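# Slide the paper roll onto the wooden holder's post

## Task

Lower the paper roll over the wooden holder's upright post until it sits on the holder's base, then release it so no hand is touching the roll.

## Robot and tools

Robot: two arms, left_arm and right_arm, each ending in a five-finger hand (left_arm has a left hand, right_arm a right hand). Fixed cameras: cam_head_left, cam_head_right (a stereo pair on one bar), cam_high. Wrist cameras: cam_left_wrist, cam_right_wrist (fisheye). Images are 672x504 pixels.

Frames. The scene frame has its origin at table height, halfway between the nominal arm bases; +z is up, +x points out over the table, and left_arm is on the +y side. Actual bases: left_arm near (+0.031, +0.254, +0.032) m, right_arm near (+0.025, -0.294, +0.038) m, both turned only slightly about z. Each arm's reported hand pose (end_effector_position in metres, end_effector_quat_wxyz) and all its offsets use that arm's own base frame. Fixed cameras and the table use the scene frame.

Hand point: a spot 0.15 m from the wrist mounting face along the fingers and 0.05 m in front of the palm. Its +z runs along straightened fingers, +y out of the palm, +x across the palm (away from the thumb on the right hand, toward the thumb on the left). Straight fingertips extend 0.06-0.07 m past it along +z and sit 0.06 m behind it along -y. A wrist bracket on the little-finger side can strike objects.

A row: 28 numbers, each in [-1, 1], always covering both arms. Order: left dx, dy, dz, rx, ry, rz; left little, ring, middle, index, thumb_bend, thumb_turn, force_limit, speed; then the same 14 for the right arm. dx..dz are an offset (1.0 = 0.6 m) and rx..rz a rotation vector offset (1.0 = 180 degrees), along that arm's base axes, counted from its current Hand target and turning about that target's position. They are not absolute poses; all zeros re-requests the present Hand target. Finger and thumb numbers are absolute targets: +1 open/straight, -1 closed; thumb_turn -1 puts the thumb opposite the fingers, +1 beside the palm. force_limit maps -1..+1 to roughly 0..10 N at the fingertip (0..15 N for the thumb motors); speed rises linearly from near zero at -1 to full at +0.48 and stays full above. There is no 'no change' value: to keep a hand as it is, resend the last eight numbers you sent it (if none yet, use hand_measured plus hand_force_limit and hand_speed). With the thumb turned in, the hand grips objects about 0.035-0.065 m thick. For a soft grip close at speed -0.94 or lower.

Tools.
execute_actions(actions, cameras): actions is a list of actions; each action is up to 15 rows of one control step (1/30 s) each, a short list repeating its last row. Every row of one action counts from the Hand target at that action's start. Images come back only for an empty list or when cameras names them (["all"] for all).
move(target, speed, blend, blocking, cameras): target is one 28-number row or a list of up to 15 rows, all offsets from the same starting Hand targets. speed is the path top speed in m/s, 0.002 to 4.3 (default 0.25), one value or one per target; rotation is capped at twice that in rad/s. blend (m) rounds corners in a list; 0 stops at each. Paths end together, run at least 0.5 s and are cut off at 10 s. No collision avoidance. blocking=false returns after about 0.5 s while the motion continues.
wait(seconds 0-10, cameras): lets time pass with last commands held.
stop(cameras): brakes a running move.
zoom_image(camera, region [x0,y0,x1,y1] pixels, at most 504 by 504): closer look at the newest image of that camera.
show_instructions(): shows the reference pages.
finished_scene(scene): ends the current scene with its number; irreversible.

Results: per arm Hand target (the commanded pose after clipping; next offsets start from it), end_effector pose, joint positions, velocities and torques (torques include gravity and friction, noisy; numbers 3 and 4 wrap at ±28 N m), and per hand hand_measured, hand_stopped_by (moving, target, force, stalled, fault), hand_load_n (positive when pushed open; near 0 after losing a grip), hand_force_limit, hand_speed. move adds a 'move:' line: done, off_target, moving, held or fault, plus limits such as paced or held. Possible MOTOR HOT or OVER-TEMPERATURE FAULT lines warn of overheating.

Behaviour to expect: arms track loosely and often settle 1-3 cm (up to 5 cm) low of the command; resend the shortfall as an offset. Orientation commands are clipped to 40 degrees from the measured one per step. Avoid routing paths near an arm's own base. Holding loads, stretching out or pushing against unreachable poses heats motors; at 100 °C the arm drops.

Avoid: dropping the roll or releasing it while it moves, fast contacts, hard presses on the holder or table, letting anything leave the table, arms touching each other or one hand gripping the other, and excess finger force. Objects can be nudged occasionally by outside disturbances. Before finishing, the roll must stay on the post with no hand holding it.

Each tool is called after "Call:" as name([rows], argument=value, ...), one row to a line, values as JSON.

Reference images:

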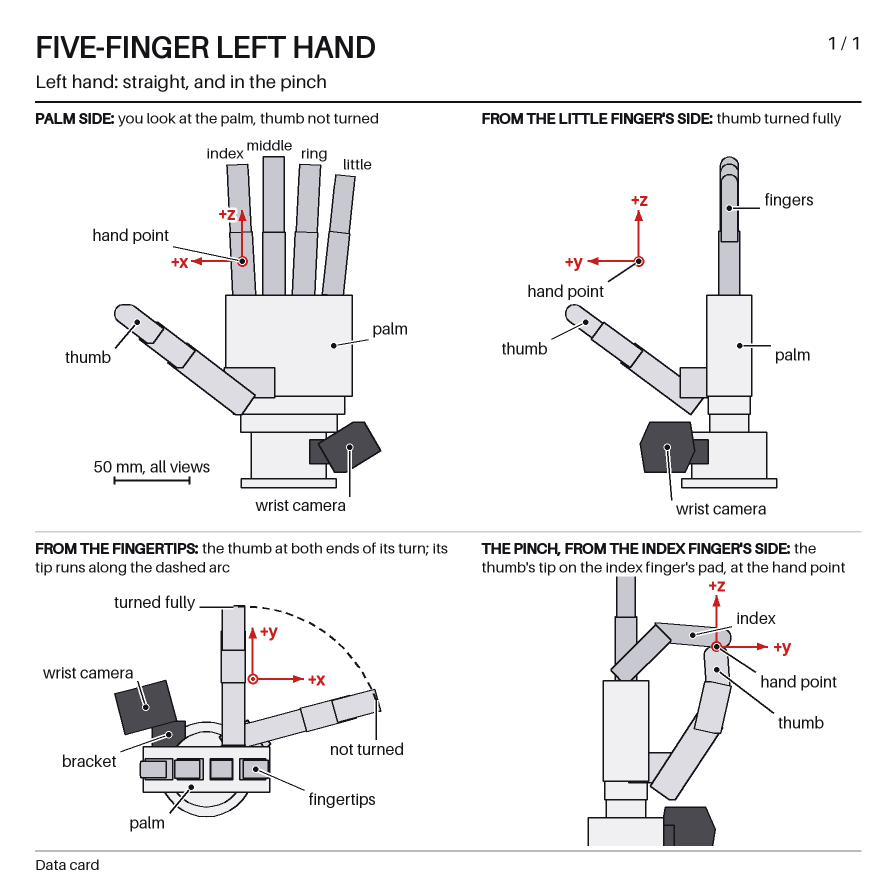

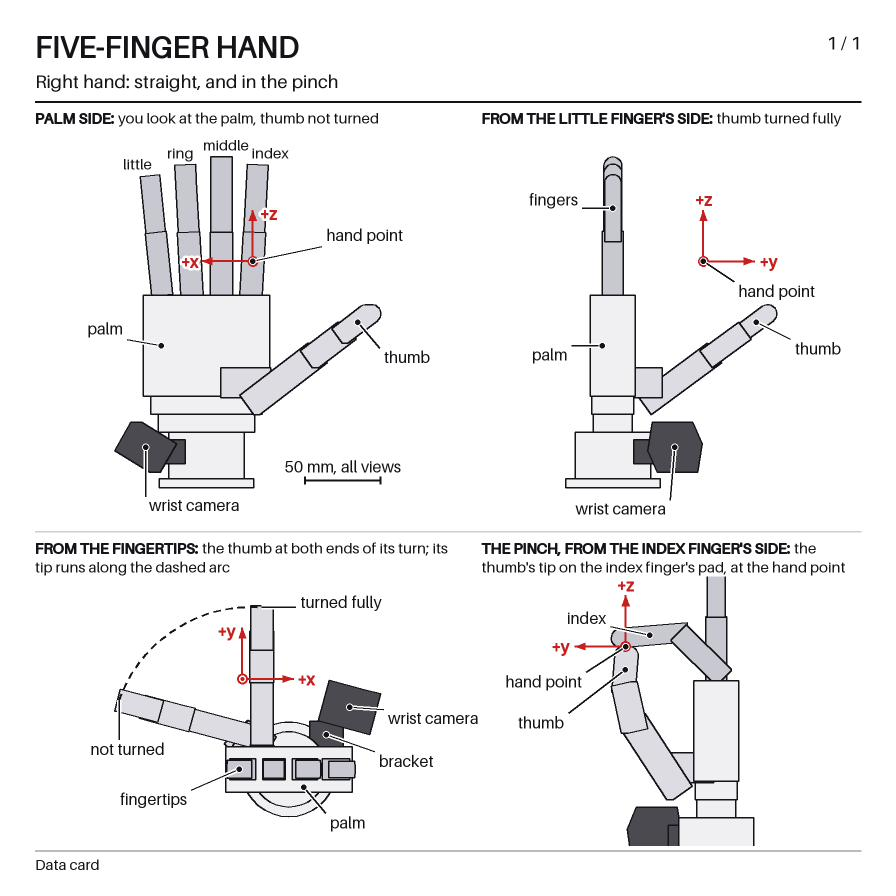

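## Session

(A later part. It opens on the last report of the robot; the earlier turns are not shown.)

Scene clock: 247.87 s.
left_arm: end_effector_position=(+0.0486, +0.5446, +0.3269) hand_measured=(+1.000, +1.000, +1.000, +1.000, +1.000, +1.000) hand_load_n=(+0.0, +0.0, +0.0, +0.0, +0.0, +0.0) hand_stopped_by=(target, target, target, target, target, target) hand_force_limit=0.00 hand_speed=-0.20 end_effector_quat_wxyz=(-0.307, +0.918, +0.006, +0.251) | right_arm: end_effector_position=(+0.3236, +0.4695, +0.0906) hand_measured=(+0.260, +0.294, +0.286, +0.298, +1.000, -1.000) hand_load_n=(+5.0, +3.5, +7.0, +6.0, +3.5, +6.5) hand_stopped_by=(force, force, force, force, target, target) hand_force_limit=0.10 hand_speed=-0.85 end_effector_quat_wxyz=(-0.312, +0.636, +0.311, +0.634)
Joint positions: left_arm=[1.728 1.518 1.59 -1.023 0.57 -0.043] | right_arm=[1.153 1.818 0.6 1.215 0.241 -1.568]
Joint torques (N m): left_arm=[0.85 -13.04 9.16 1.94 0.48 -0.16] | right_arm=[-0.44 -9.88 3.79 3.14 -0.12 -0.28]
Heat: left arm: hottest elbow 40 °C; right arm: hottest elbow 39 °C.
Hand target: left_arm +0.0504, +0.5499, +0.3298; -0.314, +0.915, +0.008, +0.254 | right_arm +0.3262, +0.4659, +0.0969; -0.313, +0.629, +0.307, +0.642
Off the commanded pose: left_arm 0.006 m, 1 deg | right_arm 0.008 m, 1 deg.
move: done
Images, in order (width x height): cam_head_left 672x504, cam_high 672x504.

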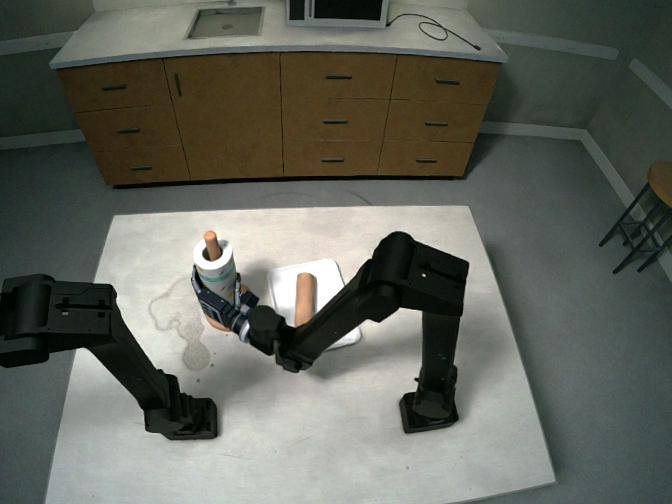

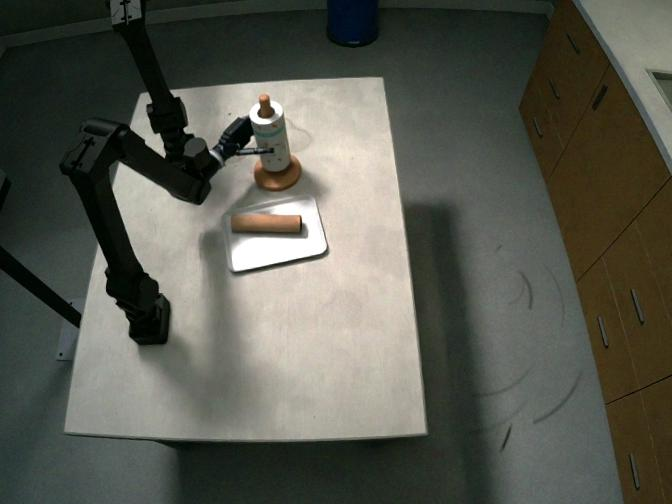

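Call:
move(target=[0,0,0,0,0,0,1,1,1,1,1,1,0,-0.2,0.0028,0.006,0.01,0,0,-0.1,-0.32,-0.32,-0.32,-0.32,1,-1,0.1,-0.85], speed=0.12, cameras=["cam_head_left","cam_head_right","cam_high"])

Call:
zoom_image(camera="cam_high", region=[170, 80, 340, 260])

Call:
zoom_image(camera="cam_head_left", region=[170, 210, 350, 390])

Scene clock: 291.10 s.
left_arm: end_effector_position=(+0.0486, +0.5446, +0.3269) hand_measured=(+1.000, +1.000, +1.000, +1.000, +1.000, +1.000) hand_load_n=(+0.0, +0.0, +0.0, +0.0, -0.5, +0.0) hand_stopped_by=(target, target, target, target, target, target) hand_force_limit=0.00 hand_speed=-0.20 end_effector_quat_wxyz=(-0.307, +0.918, +0.006, +0.251) | right_arm: end_effector_position=(+0.3249, +0.4573, +0.0955) hand_measured=(+0.260, +0.294, +0.286, +0.298, +1.000, -1.000) hand_load_n=(+5.0, +4.0, +7.5, +6.0, +3.5, +5.5) hand_stopped_by=(force, force, force, force, target, target) hand_force_limit=0.10 hand_speed=-0.85 end_effector_quat_wxyz=(-0.210, +0.675, +0.206, +0.677)
Joint positions: left_arm=[1.728 1.518 1.59 -1.023 0.57 -0.043] | right_arm=[1.255 1.85 0.691 1.163 0.658 -1.569]
Joint torques (N m): left_arm=[0.91 -13.04 9.16 1.92 0.48 -0.15] | right_arm=[0.38 -9.76 7.66 1.43 0.26 -0.41]
Heat: left arm: hottest elbow 40 °C; right arm: hottest elbow 36 °C.
Hand target: left_arm +0.0504, +0.5499, +0.3298; -0.314, +0.915, +0.008, +0.254 | right_arm +0.3278, +0.4696, +0.1029; -0.209, +0.669, +0.205, +0.683
Off the commanded pose: left_arm 0.006 m, 1 deg | right_arm 0.015 m, 1 deg.
move: off_target (right_arm)
Images, in order (width x height): cam_head_left 672x504, cam_head_right 672x504, cam_high 672x504.

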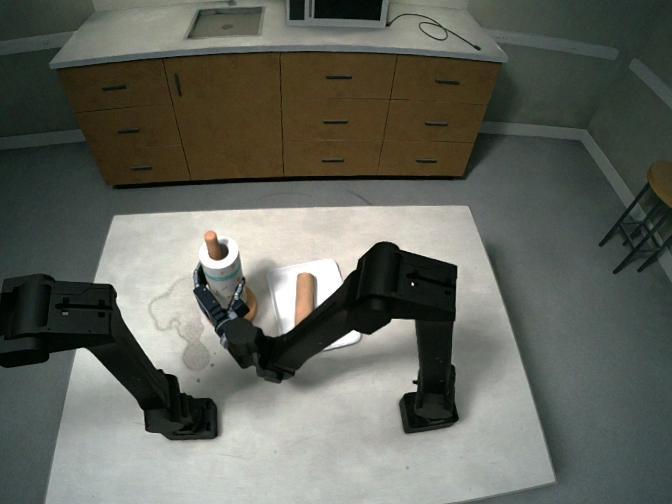

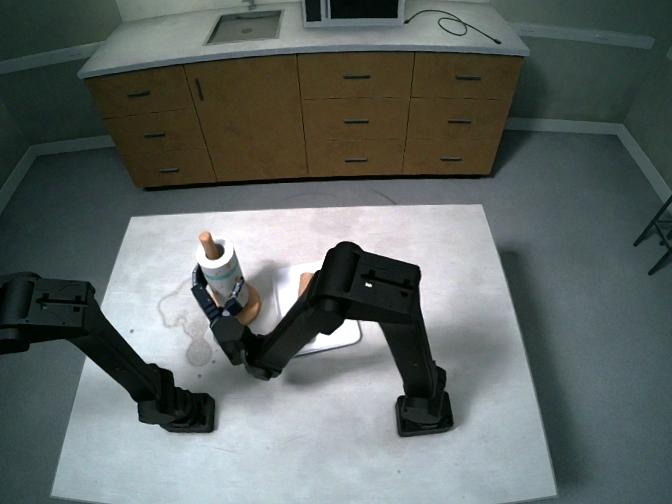

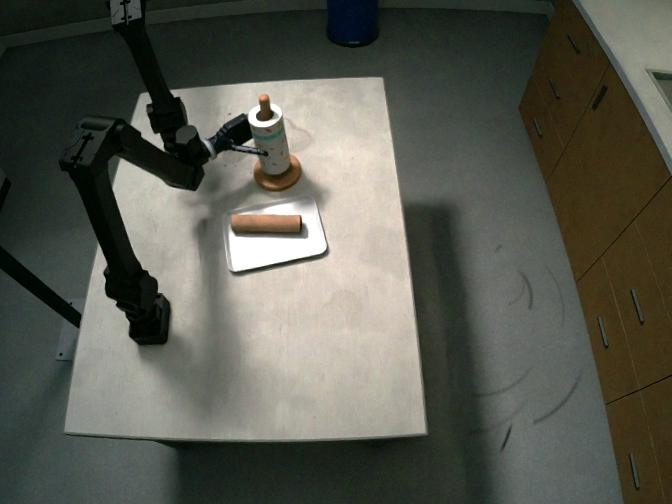

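Scaled by 2.800 from the camera's 672x504 image, which has a finer 960x720 frame.

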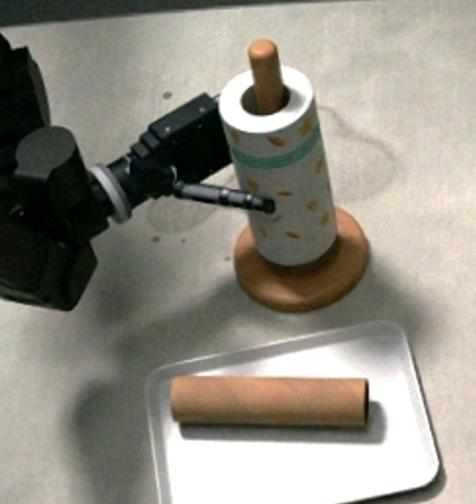

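Scaled by 2.800 from the camera's 672x504 image, which has a finer 960x720 frame.

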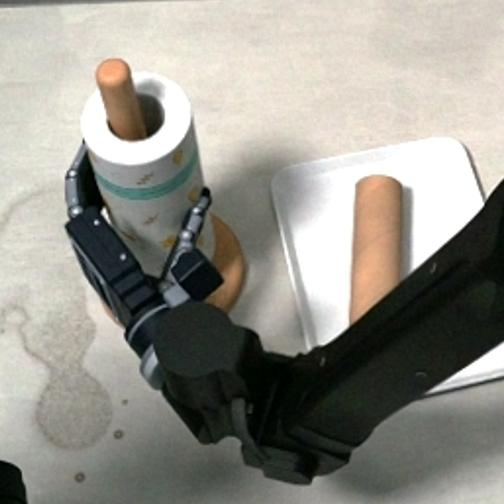

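Call:
move(target=[0,0,0,0,0,0,1,1,1,1,1,1,0,-0.2,-0.002,0.02,0.0,0,0,0,-0.32,-0.32,-0.32,-0.32,1,-1,0.1,-0.85], speed=0.06, cameras=["cam_head_left","cam_high"])

Call:
zoom_image(camera="cam_head_left", region=[170, 210, 350, 390])

Scene clock: 300.03 s.
left_arm: end_effector_position=(+0.0486, +0.5446, +0.3269) hand_measured=(+1.000, +1.000, +1.000, +1.000, +1.000, +1.000) hand_load_n=(+0.0, +0.0, +0.0, +0.0, +0.0, +0.0) hand_stopped_by=(target, target, target, target, target, target) hand_force_limit=0.00 hand_speed=-0.20 end_effector_quat_wxyz=(-0.307, +0.918, +0.006, +0.251) | right_arm: end_effector_position=(+0.3248, +0.4670, +0.0964) hand_measured=(+0.260, +0.294, +0.286, +0.298, +1.000, -1.000) hand_load_n=(+5.0, +3.5, +7.0, +6.0, +3.0, +6.5) hand_stopped_by=(force, force, force, force, target, target) hand_force_limit=0.10 hand_speed=-0.85 end_effector_quat_wxyz=(-0.208, +0.675, +0.204, +0.678)
Joint positions: left_arm=[1.728 1.518 1.59 -1.023 0.57 -0.043] | right_arm=[1.264 1.863 0.72 1.149 0.672 -1.57]
Joint torques (N m): left_arm=[0.85 -13.04 9.16 1.94 0.48 -0.15] | right_arm=[0.85 -10.17 8.03 1.39 0.17 -0.36]
Heat: left arm: hottest elbow 40 °C; right arm: hottest elbow 36 °C.
Hand target: left_arm +0.0504, +0.5499, +0.3298; -0.314, +0.915, +0.008, +0.254 | right_arm +0.3265, +0.4817, +0.1030; -0.209, +0.669, +0.205, +0.683
Off the commanded pose: left_arm 0.006 m, 1 deg | right_arm 0.016 m, 1 deg.
move: off_target (right_arm)
Images, in order (width x height): cam_head_left 672x504, cam_high 672x504.

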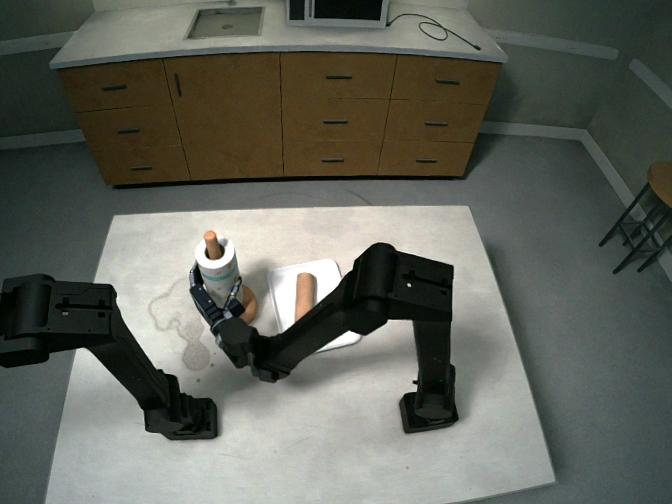

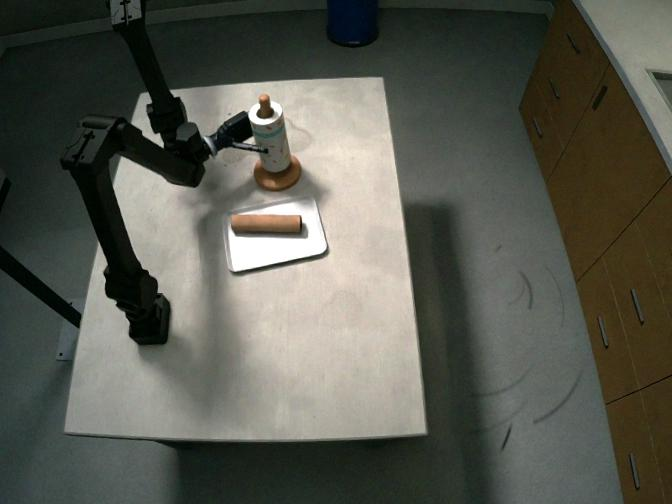

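Scaled by 2.800 from the camera's 672x504 image, which has a finer 960x720 frame.

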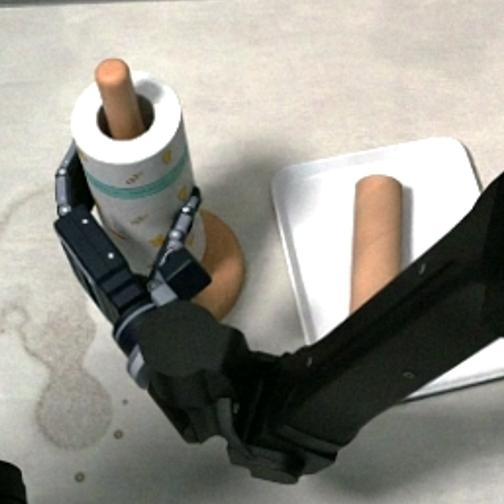

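Call:
move(target=[0,0,0,0,0,0,1,1,1,1,1,1,0,-0.2,-0.002,-0.014,-0.055,0,0,0,-0.32,-0.32,-0.32,-0.32,1,-1,0.1,-0.85], speed=0.06, cameras=["cam_head_left","cam_high"])

Call:
zoom_image(camera="cam_head_left", region=[170, 210, 350, 390])

Call:
zoom_image(camera="cam_high", region=[170, 80, 340, 260])

Scene clock: 307.43 s.
left_arm: end_effector_position=(+0.0486, +0.5446, +0.3269) hand_measured=(+1.000, +1.000, +1.000, +1.000, +1.000, +1.000) hand_load_n=(+0.0, -0.5, +0.0, +0.0, -0.5, -0.5) hand_stopped_by=(target, target, target, target, target, target) hand_force_limit=0.00 hand_speed=-0.20 end_effector_quat_wxyz=(-0.307, +0.918, +0.006, +0.251) | right_arm: end_effector_position=(+0.3241, +0.4648, +0.0629) hand_measured=(+0.260, +0.294, +0.286, +0.298, +1.000, -1.000) hand_load_n=(+5.0, +4.0, +7.0, +6.0, +3.0, +6.5) hand_stopped_by=(force, force, force, force, target, target) hand_force_limit=0.10 hand_speed=-0.85 end_effector_quat_wxyz=(-0.203, +0.679, +0.209, +0.674)
Joint positions: left_arm=[1.728 1.518 1.59 -1.023 0.57 -0.043] | right_arm=[1.264 1.954 0.72 1.223 0.672 -1.571]
Joint torques (N m): left_arm=[0.91 -13.04 9.16 1.91 0.48 -0.15] | right_arm=[0.44 -10.75 5.86 2.86 0.06 -0.31]
Heat: left arm: hottest elbow 40 °C; right arm: hottest elbow 36 °C.
Hand target: left_arm +0.0504, +0.5499, +0.3298; -0.314, +0.915, +0.008, +0.254 | right_arm +0.3253, +0.4733, +0.0699; -0.209, +0.669, +0.205, +0.683
Off the commanded pose: left_arm 0.006 m, 1 deg | right_arm 0.011 m, 2 deg.
move: off_target (right_arm)
Images, in order (width x height): cam_head_left 672x504, cam_high 672x504.

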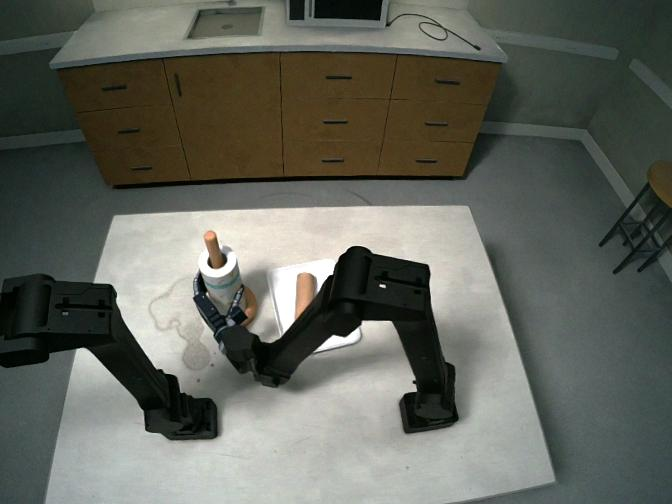

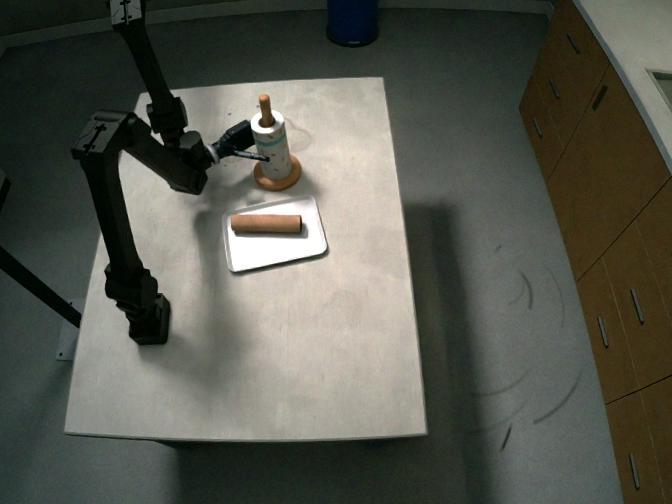

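Scaled by 2.800 from the camera's 672x504 image, which has a finer 960x720 frame.

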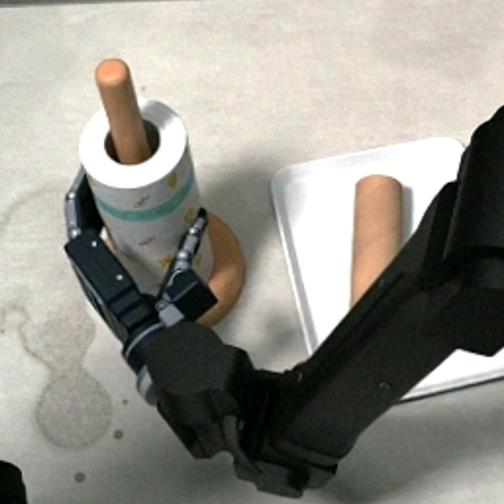

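Scaled by 2.800 from the camera's 672x504 image, which has a finer 960x720 frame.

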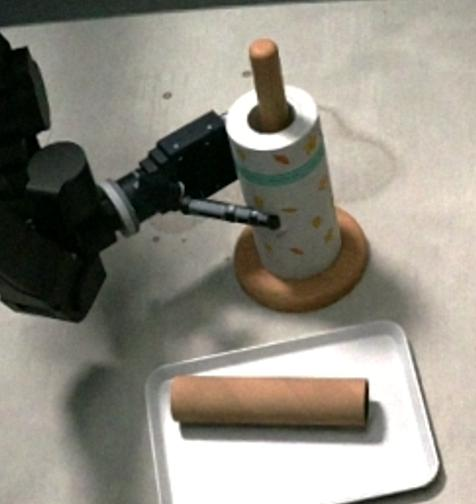

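Call:
move(target=[0,0,0,0,0,0,1,1,1,1,1,1,0,-0.2,0,0.0,-0.02,0,0,0,-0.32,-0.32,-0.32,-0.32,1,-1,0.1,-0.85], speed=0.06, cameras=["cam_head_left","cam_high"])

Call:
zoom_image(camera="cam_high", region=[230, 80, 330, 200])

Scene clock: 313.33 s.
left_arm: end_effector_position=(+0.0486, +0.5446, +0.3269) hand_measured=(+1.000, +1.000, +1.000, +1.000, +1.000, +1.000) hand_load_n=(+0.0, +0.0, +0.0, +0.0, -0.5, +0.0) hand_stopped_by=(target, target, target, target, target, target) hand_force_limit=0.00 hand_speed=-0.20 end_effector_quat_wxyz=(-0.307, +0.918, +0.006, +0.251) | right_arm: end_effector_position=(+0.3243, +0.4644, +0.0615) hand_measured=(+0.260, +0.294, +0.286, +0.298, +1.000, -1.000) hand_load_n=(+5.5, +4.0, +7.0, +5.5, +3.5, +4.0) hand_stopped_by=(force, force, force, force, target, target) hand_force_limit=0.10 hand_speed=-0.85 end_effector_quat_wxyz=(-0.205, +0.673, +0.207, +0.680)
Joint positions: left_arm=[1.728 1.518 1.59 -1.023 0.57 -0.043] | right_arm=[1.264 1.973 0.72 1.264 0.672 -1.584]
Joint torques (N m): left_arm=[0.85 -13.04 9.16 1.92 0.48 -0.16] | right_arm=[0.62 -9.35 6.05 2.51 0.01 -0.17]
Heat: left arm: hottest elbow 40 °C; right arm: hottest elbow 36 °C.
Hand target: left_arm +0.0504, +0.5499, +0.3298; -0.314, +0.915, +0.008, +0.254 | right_arm +0.3253, +0.4732, +0.0578; -0.209, +0.670, +0.205, +0.683
Off the commanded pose: left_arm 0.006 m, 1 deg | right_arm 0.010 m, 1 deg.
move: done
Images, in order (width x height): cam_head_left 672x504, cam_high 672x504.

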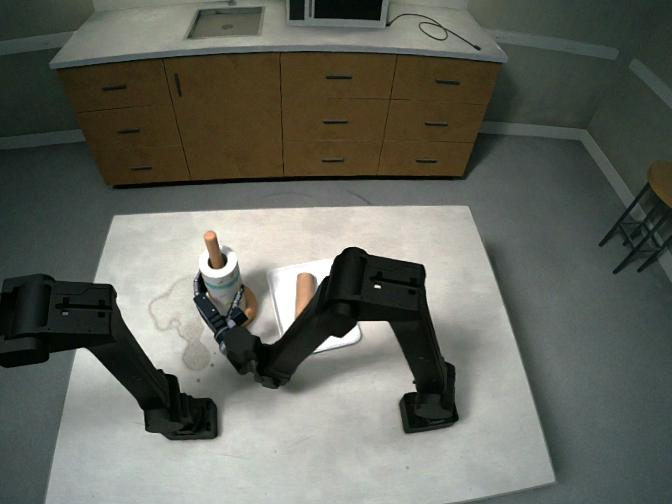

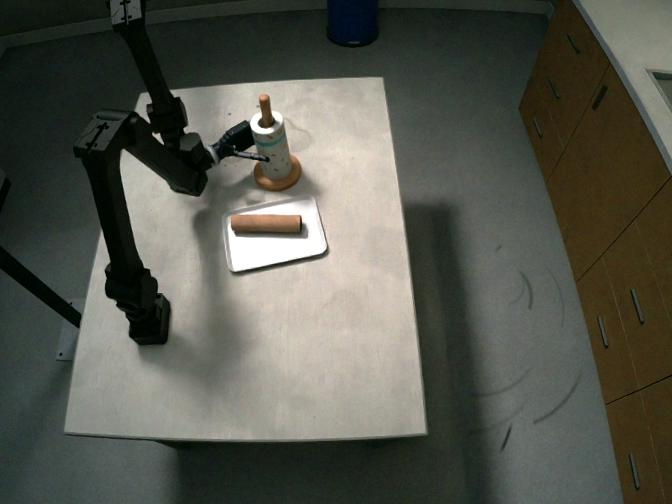

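Scaled by 4.200 from the camera's 672x504 image, which has a finer 960x720 frame.

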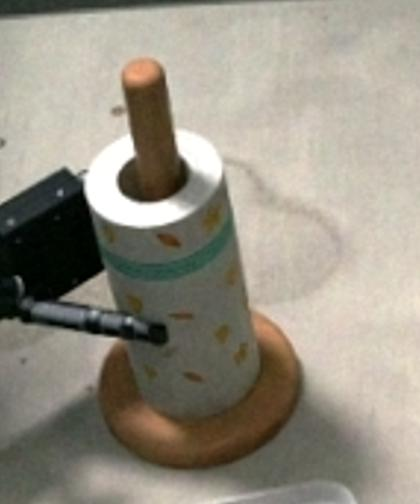

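Call:
move([
  [0,0,0,0,0,0,1,1,1,1,1,1,0,-0.2,-0.001,-0.012,0.007,0,0,0,-0.32,-0.32,-0.32,-0.32,1,-1,0.1,-0.85],
  [0,0,0,0,0,0,1,1,1,1,1,1,0,-0.2,-0.001,-0.012,0.007,0,0,0,0.6,0.6,0.6,0.6,1,-1,0.1,-0.6],
  [0,0,0,0,0,0,1,1,1,1,1,1,0,-0.2,-0.001,-0.012,0.007,0,0,0,1,1,1,1,1,-1,0.1,-0.2],
], speed=0.06, cameras=["cam_head_left","cam_high","cam_right_wrist"])

Scene clock: 331.53 s.
left_arm: end_effector_position=(+0.0486, +0.5446, +0.3269) hand_measured=(+1.000, +1.000, +1.000, +1.000, +1.000, +1.000) hand_load_n=(+0.0, +0.0, +0.0, +0.0, +0.0, +0.0) hand_stopped_by=(target, target, target, target, target, target) hand_force_limit=0.00 hand_speed=-0.20 end_effector_quat_wxyz=(-0.307, +0.918, +0.006, +0.251) | right_arm: end_effector_position=(+0.3243, +0.4645, +0.0615) hand_measured=(+1.000, +1.000, +1.000, +1.000, +1.000, -1.000) hand_load_n=(+0.0, +0.0, +0.5, +0.0, +0.0, +0.0) hand_stopped_by=(target, target, target, target, target, target) hand_force_limit=0.10 hand_speed=-0.20 end_effector_quat_wxyz=(-0.205, +0.673, +0.207, +0.680)
Joint positions: left_arm=[1.728 1.518 1.59 -1.023 0.57 -0.043] | right_arm=[1.264 1.973 0.72 1.264 0.672 -1.584]
Joint torques (N m): left_arm=[0.85 -13.04 9.17 1.94 0.48 -0.16] | right_arm=[0.32 -11.11 4.23 2.51 -0.11 -0.15]
Heat: left arm: hottest elbow 40 °C; right arm: hottest elbow 36 °C.
Hand target: left_arm +0.0504, +0.5499, +0.3298; -0.314, +0.915, +0.008, +0.254 | right_arm +0.3247, +0.4660, +0.0620; -0.209, +0.670, +0.205, +0.683
Off the commanded pose: left_arm 0.006 m, 1 deg | right_arm 0.002 m, 1 deg.
move: done
camera_calibration:
cam_right_wrist: T_world_to_cam=[[0.523767, -0.802976, 0.284424, 0.180674], [-0.258591, -0.468001, -0.845048, 0.355222], [0.811664, 0.369059, -0.452766, -0.28803], [0, 0, 0, 1]] pos_world=[0.231009, 0.417622, 0.118381]
Images, in order (width x height): cam_head_left 672x504, cam_high 672x504, cam_right_wrist 672x504.

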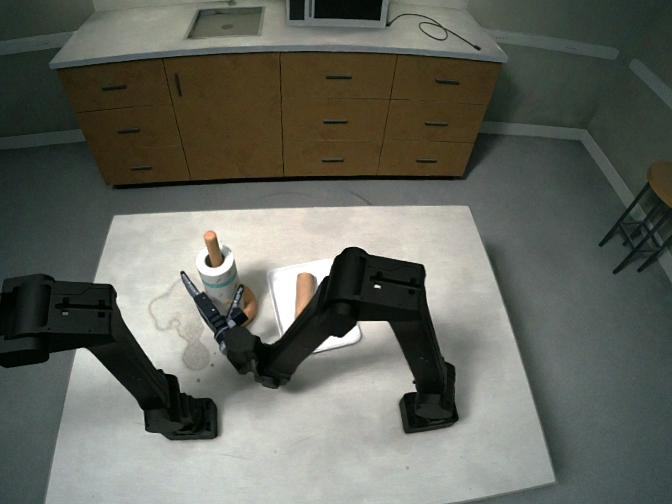

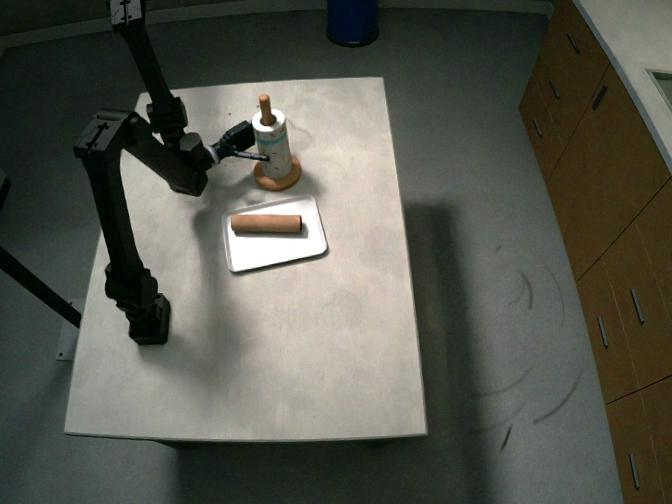

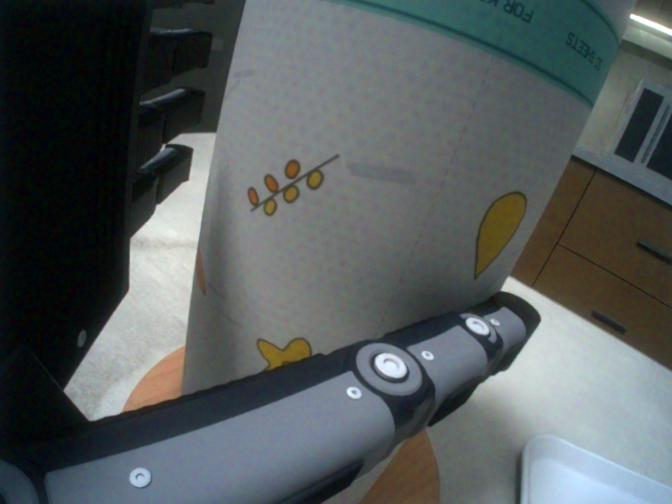

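Call:
move(target=[0,0,0,0,0,0,1,1,1,1,1,1,0,-0.2,-0.115,0.009,0.01,0,0,0,1,1,1,1,1,-1,0.1,-0.2], speed=0.1, cameras=["cam_head_left","cam_high","cam_right_wrist"])

Call:
zoom_image(camera="cam_high", region=[200, 80, 330, 220])

Call:
zoom_image(camera="cam_head_left", region=[150, 210, 300, 400])

Scene clock: 340.63 s.
left_arm: end_effector_position=(+0.0486, +0.5446, +0.3269) hand_measured=(+1.000, +1.000, +1.000, +1.000, +1.000, +1.000) hand_load_n=(+0.0, +0.0, +0.0, +0.0, +0.0, +0.0) hand_stopped_by=(target, target, target, target, target, target) hand_force_limit=0.00 hand_speed=-0.20 end_effector_quat_wxyz=(-0.307, +0.918, +0.006, +0.251) | right_arm: end_effector_position=(+0.2563, +0.4753, +0.0642) hand_measured=(+1.000, +1.000, +1.000, +1.000, +1.000, -1.000) hand_load_n=(+0.0, -0.5, +0.0, +0.0, +0.0, +0.0) hand_stopped_by=(target, target, target, target, target, target) hand_force_limit=0.10 hand_speed=-0.20 end_effector_quat_wxyz=(-0.208, +0.672, +0.208, +0.679)
Joint positions: left_arm=[1.728 1.518 1.59 -1.023 0.57 -0.043] | right_arm=[1.425 1.958 0.703 1.269 0.828 -1.584]
Joint torques (N m): left_arm=[0.85 -13.04 9.16 1.92 0.48 -0.16] | right_arm=[0.15 -11.69 2.99 2.51 0.14 -0.23]
Heat: left arm: hottest elbow 40 °C; right arm: hottest elbow 35 °C.
Hand target: left_arm +0.0504, +0.5499, +0.3298; -0.314, +0.915, +0.008, +0.254 | right_arm +0.2559, +0.4714, +0.0683; -0.209, +0.670, +0.205, +0.683
Off the commanded pose: left_arm 0.006 m, 1 deg | right_arm 0.005 m, 1 deg.
move: done
camera_calibration:
cam_right_wrist: T_world_to_cam=[[0.528158, -0.801016, 0.28182, 0.222249], [-0.257512, -0.467347, -0.845739, 0.344421], [0.809158, 0.374111, -0.453104, -0.237417], [0, 0, 0, 1]] pos_world=[0.163417, 0.42781, 0.121081]
Images, in order (width x height): cam_head_left 672x504, cam_high 672x504, cam_right_wrist 672x504.

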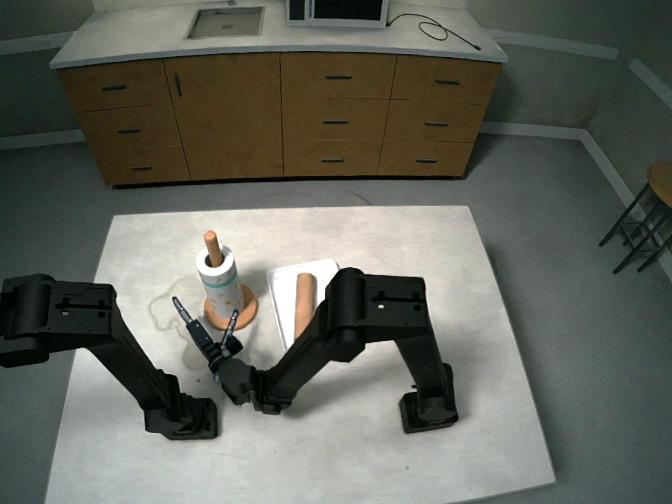

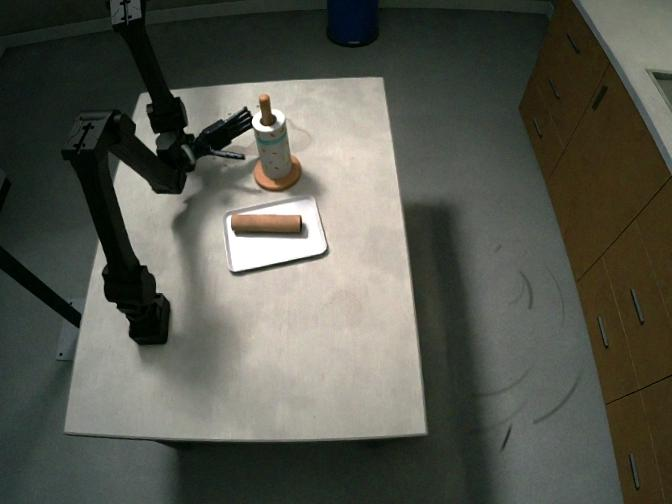

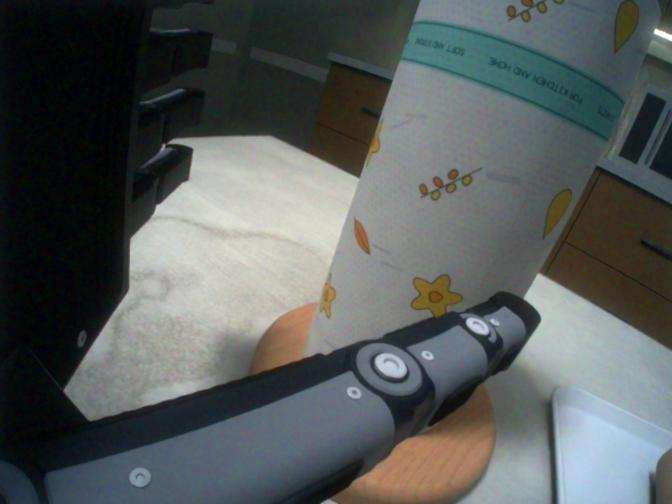

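Scaled by 3.600 from the camera's 672x504 image, which has a finer 960x720 frame.

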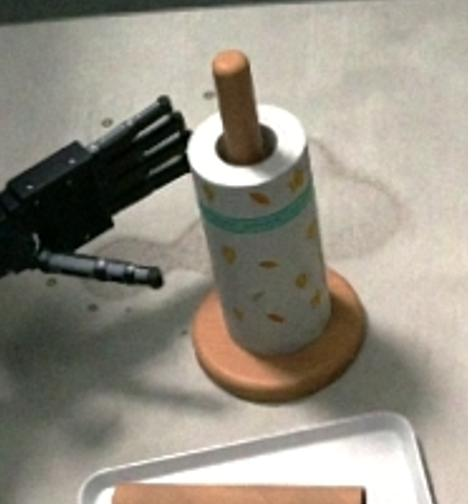

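Scaled by 2.653 from the camera's 672x504 image, which has a finer 960x720 frame.

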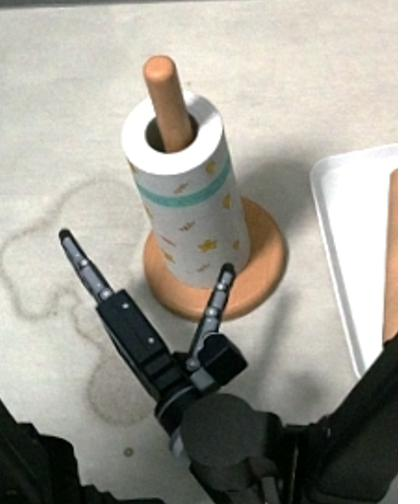

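Call:
finished_scene(scene=3)

The scene is finished: the task was done.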